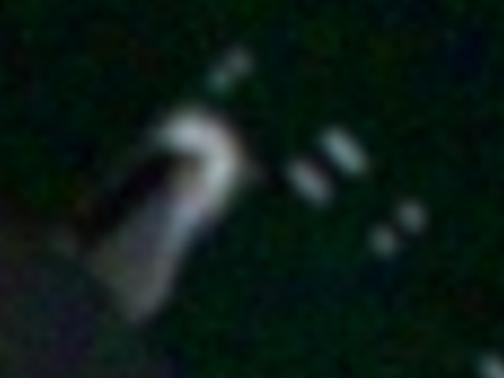

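Request:
{"op": "move", "data": {
  "target": [
    [0,0,0,0,0,0, 0,0.27,0.48,0.001, 0,0.62,0.5,0.001, 0,0.62,0.5,0.001, 0.571,-0.68,-0.23,-0.17, 0.5,-0.3, -0.0584,0,0.1012,0,0,0, 0,0.479,0.664,-0.26, 0,0.62,0.5,0.001, 0,0.62,0.5,0.001, -0.98,-0.678,-0.226,-0.168, 0.5,-0.2],
    [0,0,0,0,0,0, 0,0.27,0.48,0.001, 0,0.62,0.5,0.001, 0,0.62,0.5,0.001, 0.571,-0.68,-0.23,-0.17, 0.5,-0.3, -0.0901,0,0.1562,0,0,0, 0,0.479,0.664,-0.26, 0,0.62,0.5,0.001, 0,0.62,0.5,0.001, -0.98,-0.678,-0.226,-0.168, 0.5,-0.2]
  ],
  "speed": [0.1,0.03],
  "cameras": ["cam_high","cam_right_wrist"]
}}

Request:
{"op": "zoom_image", "data": {
  "camera": "cam_high",
  "region": [228, 165, 268, 195]
}}

Scene clock: 3598.07 s.
left_arm: end_effector_position=(+0.1849, +0.1970, +0.2188) hand_goal=(+0.000, +0.270, +0.480, +0.000, +0.000, +0.620, +0.500, +0.000, +0.000, +0.620, +0.500, +0.000, +0.570, -0.680, -0.230, -0.170) hand_measured=(+0.002, +0.252, +0.474, +0.002, -0.004, +0.602, +0.496, -0.002, -0.002, +0.612, +0.498, -0.002, +0.568, -0.682, -0.228, -0.168) hand_current_ma=(+0, -9, -1, +0, +0, -8, +0, +0, +0, -2, +0, +0, +0, +0, +0, +0) hand_state=(goal, goal, goal, goal, goal, goal, goal, goal, goal, goal, goal, goal, goal, goal, goal, goal) hand_current_limit=0.50 hand_speed=-0.30 end_effector_quat_wxyz=(+0.001, -0.069, +0.998, +0.000) | right_arm: end_effector_position=(+0.2016, -0.0051, +0.0621) hand_goal=(+0.000, +0.478, +0.664, -0.260, +0.000, +0.620, +0.500, +0.000, +0.000, +0.620, +0.500, +0.000, -0.980, -0.678, -0.226, -0.168) hand_measured=(+0.002, +0.476, +0.666, -0.258, +0.000, +0.604, +0.496, -0.002, +0.000, +0.602, +0.498, -0.002, -0.980, -0.678, -0.222, -0.168) hand_current_ma=(+2, -2, +2, +4, +0, -38, -4, -3, +0, -42, -3, -4, +1, +1, +6, +0) hand_state=(goal, goal, goal, goal, goal, goal, goal, goal, goal, goal, goal, goal, goal, goal, goal, goal) hand_current_limit=0.50 hand_speed=-0.20 end_effector_quat_wxyz=(-0.257, -0.067, +0.964, -0.017)
Joint positions: left_arm=[2.492 -1.313 -2.153 -1.245 1.572 -2.39] | right_arm=[0.748 -1.319 2.043 -1.859 -1.274 -1.011]
Joint torques (N m): left_arm=[8.07 19.92 10.6 2.06 -1.12 1.54] | right_arm=[11.18 -13.71 -11.11 -4.93 1.74 0.62]
Wrist force (N, zeroed by zero_wrist_force): left_arm=[0.0 0.2 0.0] | right_arm=[1.1 -1.2 -0.9]
Wrist torque (N m, zeroed by zero_wrist_force): left_arm=[0.14 0.00 -0.02] | right_arm=[-0.17 0.09 0.31]
Wrist force, peak (N, zeroed by zero_wrist_force): left_arm=[-0.2 0.0 0.3] | right_arm=[1.8 -1.0 -1.8]
Hand target: left_arm +0.1849, +0.1970, +0.2188; +0.001, -0.069, +0.998, +0.000 | right_arm +0.2017, -0.0050, +0.0620; -0.257, -0.067, +0.964, -0.017
Off the commanded pose: left_arm 0.000 m, 0 deg | right_arm 0.000 m, 0 deg.
move: done
camera_calibration:
cam_right_wrist: T_world_to_cam=[[0.58081, 0.705251, -0.406548, -0.0520061], [0.800246, -0.403117, 0.443963, -0.244143], [0.149219, -0.583196, -0.798509, 0.140405], [0, 0, 0, 1]] pos_world=[0.204629, 0.0201429, 0.199362]
Images, in order (width x height): cam_high 672x504, cam_right_wrist 672x504.

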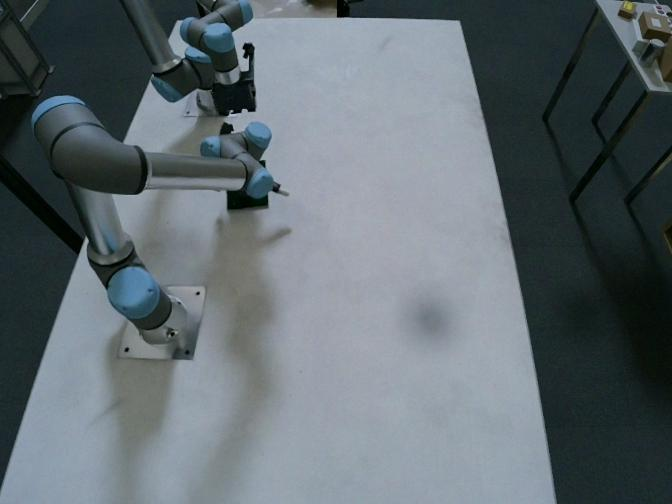

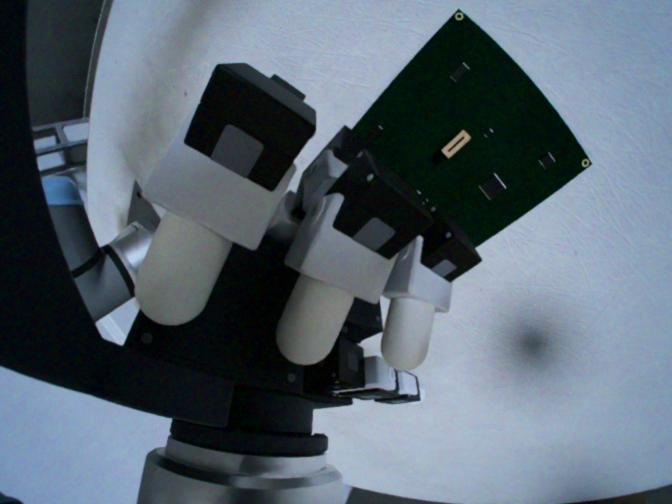

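Scaled by 12.600 from the camera's 672x504 image, which has a finer 960x720 frame.

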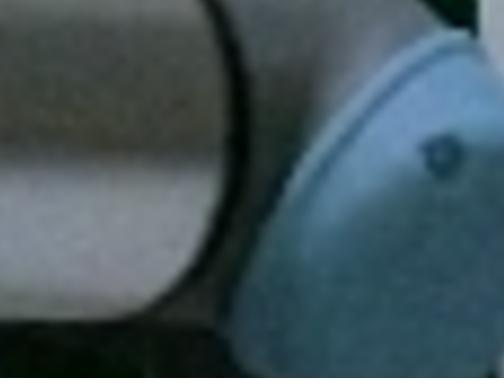

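Request:
{"op": "execute_actions", "data": {
  "actions": [],
  "cameras": ["cam_head_left","cam_head_right"]
}}

Scene clock: 3602.30 s.
left_arm: end_effector_position=(+0.1849, +0.1970, +0.2188) hand_goal=(+0.000, +0.270, +0.480, +0.000, +0.000, +0.620, +0.500, +0.000, +0.000, +0.620, +0.500, +0.000, +0.570, -0.680, -0.230, -0.170) hand_measured=(+0.002, +0.252, +0.474, +0.002, -0.004, +0.602, +0.496, -0.002, -0.002, +0.612, +0.498, -0.002, +0.568, -0.682, -0.228, -0.168) hand_current_ma=(+0, -9, -1, +0, +0, -8, +0, +0, +0, -2, +0, +0, +0, +0, +0, +0) hand_state=(goal, goal, goal, goal, goal, goal, goal, goal, goal, goal, goal, goal, goal, goal, goal, goal) hand_current_limit=0.50 hand_speed=-0.30 end_effector_quat_wxyz=(+0.001, -0.069, +0.998, +0.000) | right_arm: end_effector_position=(+0.2017, -0.0050, +0.0620) hand_goal=(+0.000, +0.478, +0.664, -0.260, +0.000, +0.620, +0.500, +0.000, +0.000, +0.620, +0.500, +0.000, -0.980, -0.678, -0.226, -0.168) hand_measured=(+0.002, +0.476, +0.666, -0.258, +0.000, +0.604, +0.496, -0.002, +0.000, +0.602, +0.498, -0.002, -0.980, -0.678, -0.222, -0.168) hand_current_ma=(+2, -2, +2, +4, +0, -38, -4, -3, +0, -42, -3, -4, +1, +1, +6, +0) hand_state=(goal, goal, goal, goal, goal, goal, goal, goal, goal, goal, goal, goal, goal, goal, goal, goal) hand_current_limit=0.50 hand_speed=-0.20 end_effector_quat_wxyz=(-0.257, -0.067, +0.964, -0.017)
Joint positions: left_arm=[2.492 -1.313 -2.153 -1.245 1.572 -2.39] | right_arm=[0.748 -1.319 2.043 -1.859 -1.274 -1.011]
Joint velocities: within noise
Joint torques (N m): left_arm=[7.24 18.17 10.37 1.99 -0.97 1.54] | right_arm=[11.21 -14.46 -10.12 -4.77 2.64 1.83]
Motor temperatures (°C): left_arm=[23 27 24 34 30 33] | right_arm=[25 26 27 29 30 32]
Wrist force (N, zeroed by zero_wrist_force): left_arm=[0.1 -0.1 -0.1] | right_arm=[1.3 -0.9 -0.9]
Wrist torque (N m, zeroed by zero_wrist_force): left_arm=[0.11 -0.01 -0.01] | right_arm=[-0.12 0.06 0.32]
Wrist force, peak (N, zeroed by zero_wrist_force): left_arm=[-0.1 -0.3 0.0] | right_arm=[1.4 -1.4 -1.3]
Hand target: left_arm +0.1849, +0.1970, +0.2188; +0.001, -0.069, +0.998, +0.000 | right_arm +0.2017, -0.0050, +0.0620; -0.257, -0.067, +0.964, -0.017
Off the commanded pose: left_arm 0.000 m, 0 deg | right_arm 0.000 m, 0 deg.
Images, in order (width x height): cam_head_left 672x504, cam_head_right 672x504.

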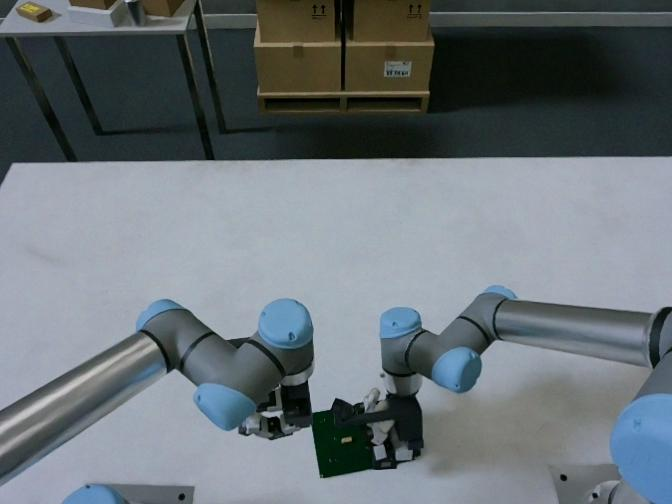

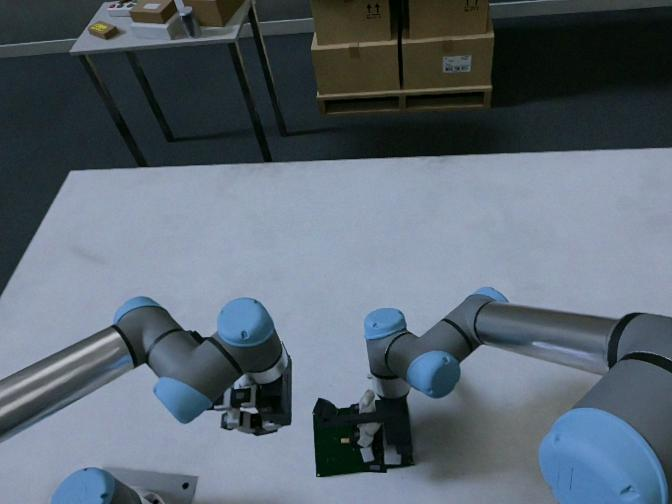

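Request:
{"op": "move", "data": {
  "target": [0,0,0,0,0,0, 0,0.27,0.48,0.001, 0,0.62,0.5,0.001, 0,0.62,0.5,0.001, 0.571,-0.68,-0.23,-0.17, 0.5,-0.3, -0.00292,0,0.00505,0,0,0, 0,0.479,0.664,-0.26, 0,0.62,0.5,0.001, 0,0.62,0.5,0.001, -0.98,-0.678,-0.226,-0.168, 0.5,-0.2],
  "speed": 0.01
}}

Request:
{"op": "move", "data": {
  "target": [0,0,0,0,0,0, 0,0.27,0.48,0.001, 0,0.62,0.5,0.001, 0,0.62,0.5,0.001, 0.571,-0.68,-0.23,-0.17, 0.5,-0.3, -0.00289,0,-0.00167,0,0,0, 0,0.479,0.664,-0.26, 0,0.62,0.5,0.001, 0,0.62,0.5,0.001, -0.98,-0.678,-0.226,-0.168, 0.5,-0.2],
  "speed": 0.01
}}

Request:
{"op": "move", "data": {
  "target": [0,0,0,0,0,0, 0,0.27,0.48,0.001, 0,0.62,0.5,0.001, 0,0.62,0.5,0.001, 0.571,-0.68,-0.23,-0.17, 0.5,-0.3, -0.00144,0,-0.00083,0,0,0, 0,0.479,0.664,-0.26, 0,0.62,0.5,0.001, 0,0.62,0.5,0.001, -0.98,-0.678,-0.226,-0.168, 0.5,-0.2],
  "speed": 0.01
}}

Scene clock: 3611.77 s.
left_arm: end_effector_position=(+0.1849, +0.1970, +0.2188) hand_goal=(+0.000, +0.270, +0.480, +0.000, +0.000, +0.620, +0.500, +0.000, +0.000, +0.620, +0.500, +0.000, +0.570, -0.680, -0.230, -0.170) hand_measured=(+0.002, +0.252, +0.474, +0.002, -0.004, +0.602, +0.496, -0.002, -0.002, +0.612, +0.498, -0.002, +0.568, -0.682, -0.228, -0.168) hand_current_ma=(+0, -9, -1, +0, +0, -8, +0, +0, +0, -2, +0, +0, +0, +0, +0, +0) hand_state=(goal, goal, goal, goal, goal, goal, goal, goal, goal, goal, goal, goal, goal, goal, goal, goal) hand_current_limit=0.50 hand_speed=-0.30 end_effector_quat_wxyz=(+0.001, -0.069, +0.998, +0.000) | right_arm: end_effector_position=(+0.2017, -0.0050, +0.0586) hand_goal=(+0.000, +0.478, +0.664, -0.260, +0.000, +0.620, +0.500, +0.000, +0.000, +0.620, +0.500, +0.000, -0.980, -0.678, -0.226, -0.168) hand_measured=(+0.002, +0.476, +0.666, -0.258, +0.000, +0.604, +0.496, -0.002, +0.000, +0.602, +0.498, -0.002, -0.980, -0.678, -0.222, -0.168) hand_current_ma=(+2, -2, +2, +4, +0, -38, -4, -3, +0, -42, -3, -4, +1, +1, +6, +0) hand_state=(goal, goal, goal, goal, goal, goal, goal, goal, goal, goal, goal, goal, goal, goal, goal, goal) hand_current_limit=0.50 hand_speed=-0.20 end_effector_quat_wxyz=(-0.257, -0.067, +0.964, -0.017)
Joint positions: left_arm=[2.492 -1.313 -2.153 -1.245 1.572 -2.39] | right_arm=[0.748 -1.313 2.047 -1.868 -1.274 -1.011]
Joint torques (N m): left_arm=[8.88 18.11 10.61 2.25 -1 1.59] | right_arm=[10.09 -14.5 -10.65 -4.98 2.37 1.42]
Wrist force (N, zeroed by zero_wrist_force): left_arm=[0.0 0.0 -0.2] | right_arm=[1.3 -1.0 -1.2]
Wrist torque (N m, zeroed by zero_wrist_force): left_arm=[0.13 0.00 -0.02] | right_arm=[-0.15 0.07 0.31]
Wrist force, peak (N, zeroed by zero_wrist_force): left_arm=[-0.2 0.1 0.3] | right_arm=[1.6 -1.3 -1.3]
Hand target: left_arm +0.1849, +0.1970, +0.2188; +0.001, -0.069, +0.998, +0.000 | right_arm +0.2017, -0.0050, +0.0585; -0.257, -0.067, +0.964, -0.017
Off the commanded pose: left_arm 0.000 m, 0 deg | right_arm 0.000 m, 0 deg.
move: done

Scene clock: 3612.47 s.
left_arm: end_effector_position=(+0.1849, +0.1970, +0.2188) hand_goal=(+0.000, +0.270, +0.480, +0.000, +0.000, +0.620, +0.500, +0.000, +0.000, +0.620, +0.500, +0.000, +0.570, -0.680, -0.230, -0.170) hand_measured=(+0.002, +0.252, +0.474, +0.002, -0.004, +0.602, +0.496, -0.002, -0.002, +0.612, +0.498, -0.002, +0.568, -0.682, -0.228, -0.168) hand_current_ma=(+0, -9, -1, +0, +0, -8, +0, +0, +0, -2, +0, +0, +0, +0, +0, +0) hand_state=(goal, goal, goal, goal, goal, goal, goal, goal, goal, goal, goal, goal, goal, goal, goal, goal) hand_current_limit=0.50 hand_speed=-0.30 end_effector_quat_wxyz=(+0.001, -0.069, +0.998, +0.000) | right_arm: end_effector_position=(+0.2035, -0.0048, +0.0585) hand_goal=(+0.000, +0.478, +0.664, -0.260, +0.000, +0.620, +0.500, +0.000, +0.000, +0.620, +0.500, +0.000, -0.980, -0.678, -0.226, -0.168) hand_measured=(+0.002, +0.476, +0.666, -0.258, +0.000, +0.604, +0.496, -0.002, +0.000, +0.602, +0.498, -0.002, -0.980, -0.678, -0.222, -0.168) hand_current_ma=(+2, -2, +2, +4, +0, -38, -4, -3, +0, -42, -3, -4, +1, +1, +6, +0) hand_state=(goal, goal, goal, goal, goal, goal, goal, goal, goal, goal, goal, goal, goal, goal, goal, goal) hand_current_limit=0.50 hand_speed=-0.20 end_effector_quat_wxyz=(-0.257, -0.067, +0.964, -0.017)
Joint positions: left_arm=[2.492 -1.313 -2.153 -1.245 1.572 -2.39] | right_arm=[0.745 -1.311 2.043 -1.867 -1.275 -1.013]
Joint torques (N m): left_arm=[7.64 18.04 9.71 2.14 -0.89 1.42] | right_arm=[-10.08 -14.15 -24.73 0.7 -0.87 -2.31]
Wrist force (N, zeroed by zero_wrist_force): left_arm=[0.0 0.2 0.1] | right_arm=[1.1 -0.9 -0.8]
Wrist torque (N m, zeroed by zero_wrist_force): left_arm=[0.14 0.01 -0.03] | right_arm=[-0.16 0.07 0.39]
Wrist force, peak (N, zeroed by zero_wrist_force): left_arm=[-0.2 -0.1 0.1] | right_arm=[1.4 -1.0 -1.4]
Hand target: left_arm +0.1849, +0.1970, +0.2188; +0.001, -0.069, +0.998, +0.000 | right_arm +0.2036, -0.0048, +0.0585; -0.257, -0.067, +0.964, -0.017
Off the commanded pose: left_arm 0.000 m, 0 deg | right_arm 0.000 m, 0 deg.
move: done

Scene clock: 3613.17 s.
left_arm: end_effector_position=(+0.1849, +0.1970, +0.2188) hand_goal=(+0.000, +0.270, +0.480, +0.000, +0.000, +0.620, +0.500, +0.000, +0.000, +0.620, +0.500, +0.000, +0.570, -0.680, -0.230, -0.170) hand_measured=(+0.002, +0.252, +0.474, +0.002, -0.004, +0.602, +0.496, -0.002, -0.002, +0.612, +0.498, -0.002, +0.568, -0.682, -0.228, -0.168) hand_current_ma=(+0, -9, -1, +0, +0, -8, +0, +0, +0, -2, +0, +0, +0, +0, +0, +0) hand_state=(goal, goal, goal, goal, goal, goal, goal, goal, goal, goal, goal, goal, goal, goal, goal, goal) hand_current_limit=0.50 hand_speed=-0.30 end_effector_quat_wxyz=(+0.001, -0.069, +0.998, +0.000) | right_arm: end_effector_position=(+0.2046, -0.0046, +0.0585) hand_goal=(+0.000, +0.478, +0.664, -0.260, +0.000, +0.620, +0.500, +0.000, +0.000, +0.620, +0.500, +0.000, -0.980, -0.678, -0.226, -0.168) hand_measured=(+0.002, +0.476, +0.666, -0.258, +0.000, +0.604, +0.496, -0.002, +0.000, +0.602, +0.498, -0.002, -0.980, -0.678, -0.222, -0.168) hand_current_ma=(+2, -2, +2, +4, +0, -38, -4, -3, +0, -42, -3, -4, +1, +1, +6, +0) hand_state=(goal, goal, goal, goal, goal, goal, goal, goal, goal, goal, goal, goal, goal, goal, goal, goal) hand_current_limit=0.50 hand_speed=-0.20 end_effector_quat_wxyz=(-0.257, -0.067, +0.964, -0.017)
Joint positions: left_arm=[2.492 -1.313 -2.153 -1.245 1.572 -2.39] | right_arm=[0.744 -1.309 2.041 -1.866 -1.275 -1.015]
Joint torques (N m): left_arm=[7.3 17.43 12.1 2.3 -1.17 1.44] | right_arm=[-10.2 -14.85 -24.68 0.8 -0.88 -2.07]
Wrist force (N, zeroed by zero_wrist_force): left_arm=[0.0 -0.1 0.1] | right_arm=[1.0 -0.9 -1.0]
Wrist torque (N m, zeroed by zero_wrist_force): left_arm=[0.11 0.00 -0.01] | right_arm=[-0.14 0.09 0.38]
Wrist force, peak (N, zeroed by zero_wrist_force): left_arm=[0.0 0.0 0.3] | right_arm=[1.4 -1.2 -1.1]
Hand target: left_arm +0.1849, +0.1970, +0.2188; +0.001, -0.069, +0.998, +0.000 | right_arm +0.2046, -0.0046, +0.0585; -0.257, -0.067, +0.964, -0.017
Off the commanded pose: left_arm 0.000 m, 0 deg | right_arm 0.000 m, 0 deg.
move: done

Request:
{"op": "move", "data": {
  "target": [0,0,0,0,0,0, 0,0.27,0.48,0.001, 0,0.62,0.5,0.001, 0,0.62,0.5,0.001, 0.571,-0.68,-0.23,-0.17, 0.5,-0.3, -0.00144,0,-0.00083,0,0,0, 0,0.479,0.664,-0.26, 0,0.62,0.5,0.001, 0,0.62,0.5,0.001, -0.98,-0.678,-0.226,-0.168, 0.5,-0.2],
  "speed": 0.01
}}

Request:
{"op": "move", "data": {
  "target": [0,0,0,0,0,0, 0,0.27,0.48,0.001, 0,0.62,0.5,0.001, 0,0.62,0.5,0.001, 0.571,-0.68,-0.23,-0.17, 0.5,-0.3, -0.00083,0,0.00144,0,0,0, 0,0.479,0.664,-0.26, 0,0.62,0.5,0.001, 0,0.62,0.5,0.001, -0.98,-0.678,-0.226,-0.168, 0.5,-0.2],
  "speed": 0.01
}}

Request:
{"op": "move", "data": {
  "target": [0,0,0,0,0,0, 0,0.27,0.48,0.001, 0,0.62,0.5,0.001, 0,0.62,0.5,0.001, 0.571,-0.68,-0.23,-0.17, 0.5,-0.3, -0.00083,0,0.00144,0,0,0, 0,0.479,0.664,-0.26, 0,0.62,0.5,0.001, 0,0.62,0.5,0.001, -0.98,-0.678,-0.226,-0.168, 0.5,-0.2],
  "speed": 0.01
}}

Scene clock: 3625.13 s.
left_arm: end_effector_position=(+0.1849, +0.1970, +0.2188) hand_goal=(+0.000, +0.270, +0.480, +0.000, +0.000, +0.620, +0.500, +0.000, +0.000, +0.620, +0.500, +0.000, +0.570, -0.680, -0.230, -0.170) hand_measured=(+0.002, +0.252, +0.474, +0.002, -0.004, +0.602, +0.496, -0.002, -0.002, +0.612, +0.498, -0.002, +0.568, -0.682, -0.228, -0.168) hand_current_ma=(+0, -9, -1, +0, +0, -8, +0, +0, +0, -2, +0, +0, +0, +0, +0, +0) hand_state=(goal, goal, goal, goal, goal, goal, goal, goal, goal, goal, goal, goal, goal, goal, goal, goal) hand_current_limit=0.50 hand_speed=-0.30 end_effector_quat_wxyz=(+0.001, -0.069, +0.998, +0.000) | right_arm: end_effector_position=(+0.2056, -0.0045, +0.0585) hand_goal=(+0.000, +0.478, +0.664, -0.260, +0.000, +0.620, +0.500, +0.000, +0.000, +0.620, +0.500, +0.000, -0.980, -0.678, -0.226, -0.168) hand_measured=(+0.002, +0.476, +0.666, -0.258, +0.000, +0.604, +0.496, -0.002, +0.000, +0.602, +0.498, -0.002, -0.980, -0.678, -0.222, -0.168) hand_current_ma=(+2, -2, +2, +4, +0, -38, -4, -3, +0, -42, -3, -4, +1, +1, +6, +0) hand_state=(goal, goal, goal, goal, goal, goal, goal, goal, goal, goal, goal, goal, goal, goal, goal, goal) hand_current_limit=0.50 hand_speed=-0.20 end_effector_quat_wxyz=(-0.257, -0.067, +0.964, -0.017)
Joint positions: left_arm=[2.492 -1.313 -2.153 -1.245 1.572 -2.39] | right_arm=[0.743 -1.308 2.039 -1.865 -1.276 -1.016]
Joint torques (N m): left_arm=[8.02 16.79 10.79 2.38 -0.81 1.24] | right_arm=[-10.14 -14.44 -22.95 0.74 -0.88 -2.24]
Wrist force (N, zeroed by zero_wrist_force): left_arm=[-0.1 0.0 0.1] | right_arm=[1.4 -1.1 -1.1]
Wrist torque (N m, zeroed by zero_wrist_force): left_arm=[0.11 0.01 -0.02] | right_arm=[-0.14 0.05 0.41]
Wrist force, peak (N, zeroed by zero_wrist_force): left_arm=[-0.2 -0.1 0.3] | right_arm=[1.5 -1.2 -1.2]
Hand target: left_arm +0.1849, +0.1970, +0.2188; +0.001, -0.069, +0.998, +0.000 | right_arm +0.2056, -0.0045, +0.0585; -0.257, -0.067, +0.964, -0.017
Off the commanded pose: left_arm 0.000 m, 0 deg | right_arm 0.000 m, 0 deg.
move: done

Scene clock: 3625.83 s.
left_arm: end_effector_position=(+0.1849, +0.1970, +0.2188) hand_goal=(+0.000, +0.270, +0.480, +0.000, +0.000, +0.620, +0.500, +0.000, +0.000, +0.620, +0.500, +0.000, +0.570, -0.680, -0.230, -0.170) hand_measured=(+0.002, +0.252, +0.474, +0.002, -0.004, +0.602, +0.496, -0.002, -0.002, +0.612, +0.498, -0.002, +0.568, -0.682, -0.228, -0.168) hand_current_ma=(+0, -9, -1, +0, +0, -8, +0, +0, +0, -2, +0, +0, +0, +0, +0, +0) hand_state=(goal, goal, goal, goal, goal, goal, goal, goal, goal, goal, goal, goal, goal, goal, goal, goal) hand_current_limit=0.50 hand_speed=-0.30 end_effector_quat_wxyz=(+0.001, -0.069, +0.998, +0.000) | right_arm: end_effector_position=(+0.2056, -0.0045, +0.0575) hand_goal=(+0.000, +0.478, +0.664, -0.260, +0.000, +0.620, +0.500, +0.000, +0.000, +0.620, +0.500, +0.000, -0.980, -0.678, -0.226, -0.168) hand_measured=(+0.002, +0.476, +0.666, -0.258, +0.000, +0.604, +0.496, -0.002, +0.000, +0.602, +0.498, -0.002, -0.980, -0.678, -0.222, -0.168) hand_current_ma=(+2, -2, +2, +4, +0, -38, -4, -3, +0, -42, -3, -4, +1, +1, +6, +0) hand_state=(goal, goal, goal, goal, goal, goal, goal, goal, goal, goal, goal, goal, goal, goal, goal, goal) hand_current_limit=0.50 hand_speed=-0.20 end_effector_quat_wxyz=(-0.257, -0.067, +0.964, -0.017)
Joint positions: left_arm=[2.492 -1.313 -2.153 -1.245 1.572 -2.39] | right_arm=[0.743 -1.306 2.04 -1.868 -1.276 -1.016]
Joint torques (N m): left_arm=[7.91 18.88 10.26 2.67 -0.87 1.31] | right_arm=[-10.07 -14.93 -10.17 -4.75 -0.93 -2.21]
Wrist force (N, zeroed by zero_wrist_force): left_arm=[0.1 0.2 0.1] | right_arm=[1.3 -1.1 -1.1]
Wrist torque (N m, zeroed by zero_wrist_force): left_arm=[0.14 -0.01 -0.01] | right_arm=[-0.16 0.06 0.40]
Wrist force, peak (N, zeroed by zero_wrist_force): left_arm=[-0.1 -0.1 0.3] | right_arm=[1.6 -1.1 -1.1]
Hand target: left_arm +0.1849, +0.1970, +0.2188; +0.001, -0.069, +0.998, +0.000 | right_arm +0.2056, -0.0045, +0.0575; -0.257, -0.067, +0.964, -0.017
Off the commanded pose: left_arm 0.000 m, 0 deg | right_arm 0.000 m, 0 deg.
move: done

Scene clock: 3626.53 s.
left_arm: end_effector_position=(+0.1849, +0.1970, +0.2188) hand_goal=(+0.000, +0.270, +0.480, +0.000, +0.000, +0.620, +0.500, +0.000, +0.000, +0.620, +0.500, +0.000, +0.570, -0.680, -0.230, -0.170) hand_measured=(+0.002, +0.252, +0.474, +0.002, -0.004, +0.602, +0.496, -0.002, -0.002, +0.612, +0.498, -0.002, +0.568, -0.682, -0.228, -0.168) hand_current_ma=(+0, -9, -1, +0, +0, -8, +0, +0, +0, -2, +0, +0, +0, +0, +0, +0) hand_state=(goal, goal, goal, goal, goal, goal, goal, goal, goal, goal, goal, goal, goal, goal, goal, goal) hand_current_limit=0.50 hand_speed=-0.30 end_effector_quat_wxyz=(+0.001, -0.069, +0.998, +0.000) | right_arm: end_effector_position=(+0.2056, -0.0045, +0.0565) hand_goal=(+0.000, +0.478, +0.664, -0.260, +0.000, +0.620, +0.500, +0.000, +0.000, +0.620, +0.500, +0.000, -0.980, -0.678, -0.226, -0.168) hand_measured=(+0.002, +0.476, +0.666, -0.258, +0.000, +0.604, +0.496, -0.002, +0.000, +0.602, +0.498, -0.002, -0.980, -0.678, -0.222, -0.168) hand_current_ma=(+2, -2, +2, +4, +0, -38, -4, -3, +0, -42, -3, -4, +1, +1, +6, +0) hand_state=(goal, goal, goal, goal, goal, goal, goal, goal, goal, goal, goal, goal, goal, goal, goal, goal) hand_current_limit=0.50 hand_speed=-0.20 end_effector_quat_wxyz=(-0.257, -0.067, +0.964, -0.017)
Joint positions: left_arm=[2.492 -1.313 -2.153 -1.245 1.572 -2.39] | right_arm=[0.743 -1.305 2.041 -1.87 -1.276 -1.016]
Joint torques (N m): left_arm=[7.68 17.99 10.74 2.41 -0.92 1.45] | right_arm=[-9.57 -15.24 -9.52 -5.05 -0.98 -2.17]
Wrist force (N, zeroed by zero_wrist_force): left_arm=[-0.1 0.0 -0.1] | right_arm=[1.3 -0.8 -1.0]
Wrist torque (N m, zeroed by zero_wrist_force): left_arm=[0.14 0.01 -0.03] | right_arm=[-0.14 0.05 0.41]
Wrist force, peak (N, zeroed by zero_wrist_force): left_arm=[-0.2 -0.1 0.2] | right_arm=[1.7 -1.2 -1.1]
Hand target: left_arm +0.1849, +0.1970, +0.2188; +0.001, -0.069, +0.998, +0.000 | right_arm +0.2056, -0.0045, +0.0565; -0.257, -0.067, +0.964, -0.017
Off the commanded pose: left_arm 0.000 m, 0 deg | right_arm 0.000 m, 0 deg.
move: done


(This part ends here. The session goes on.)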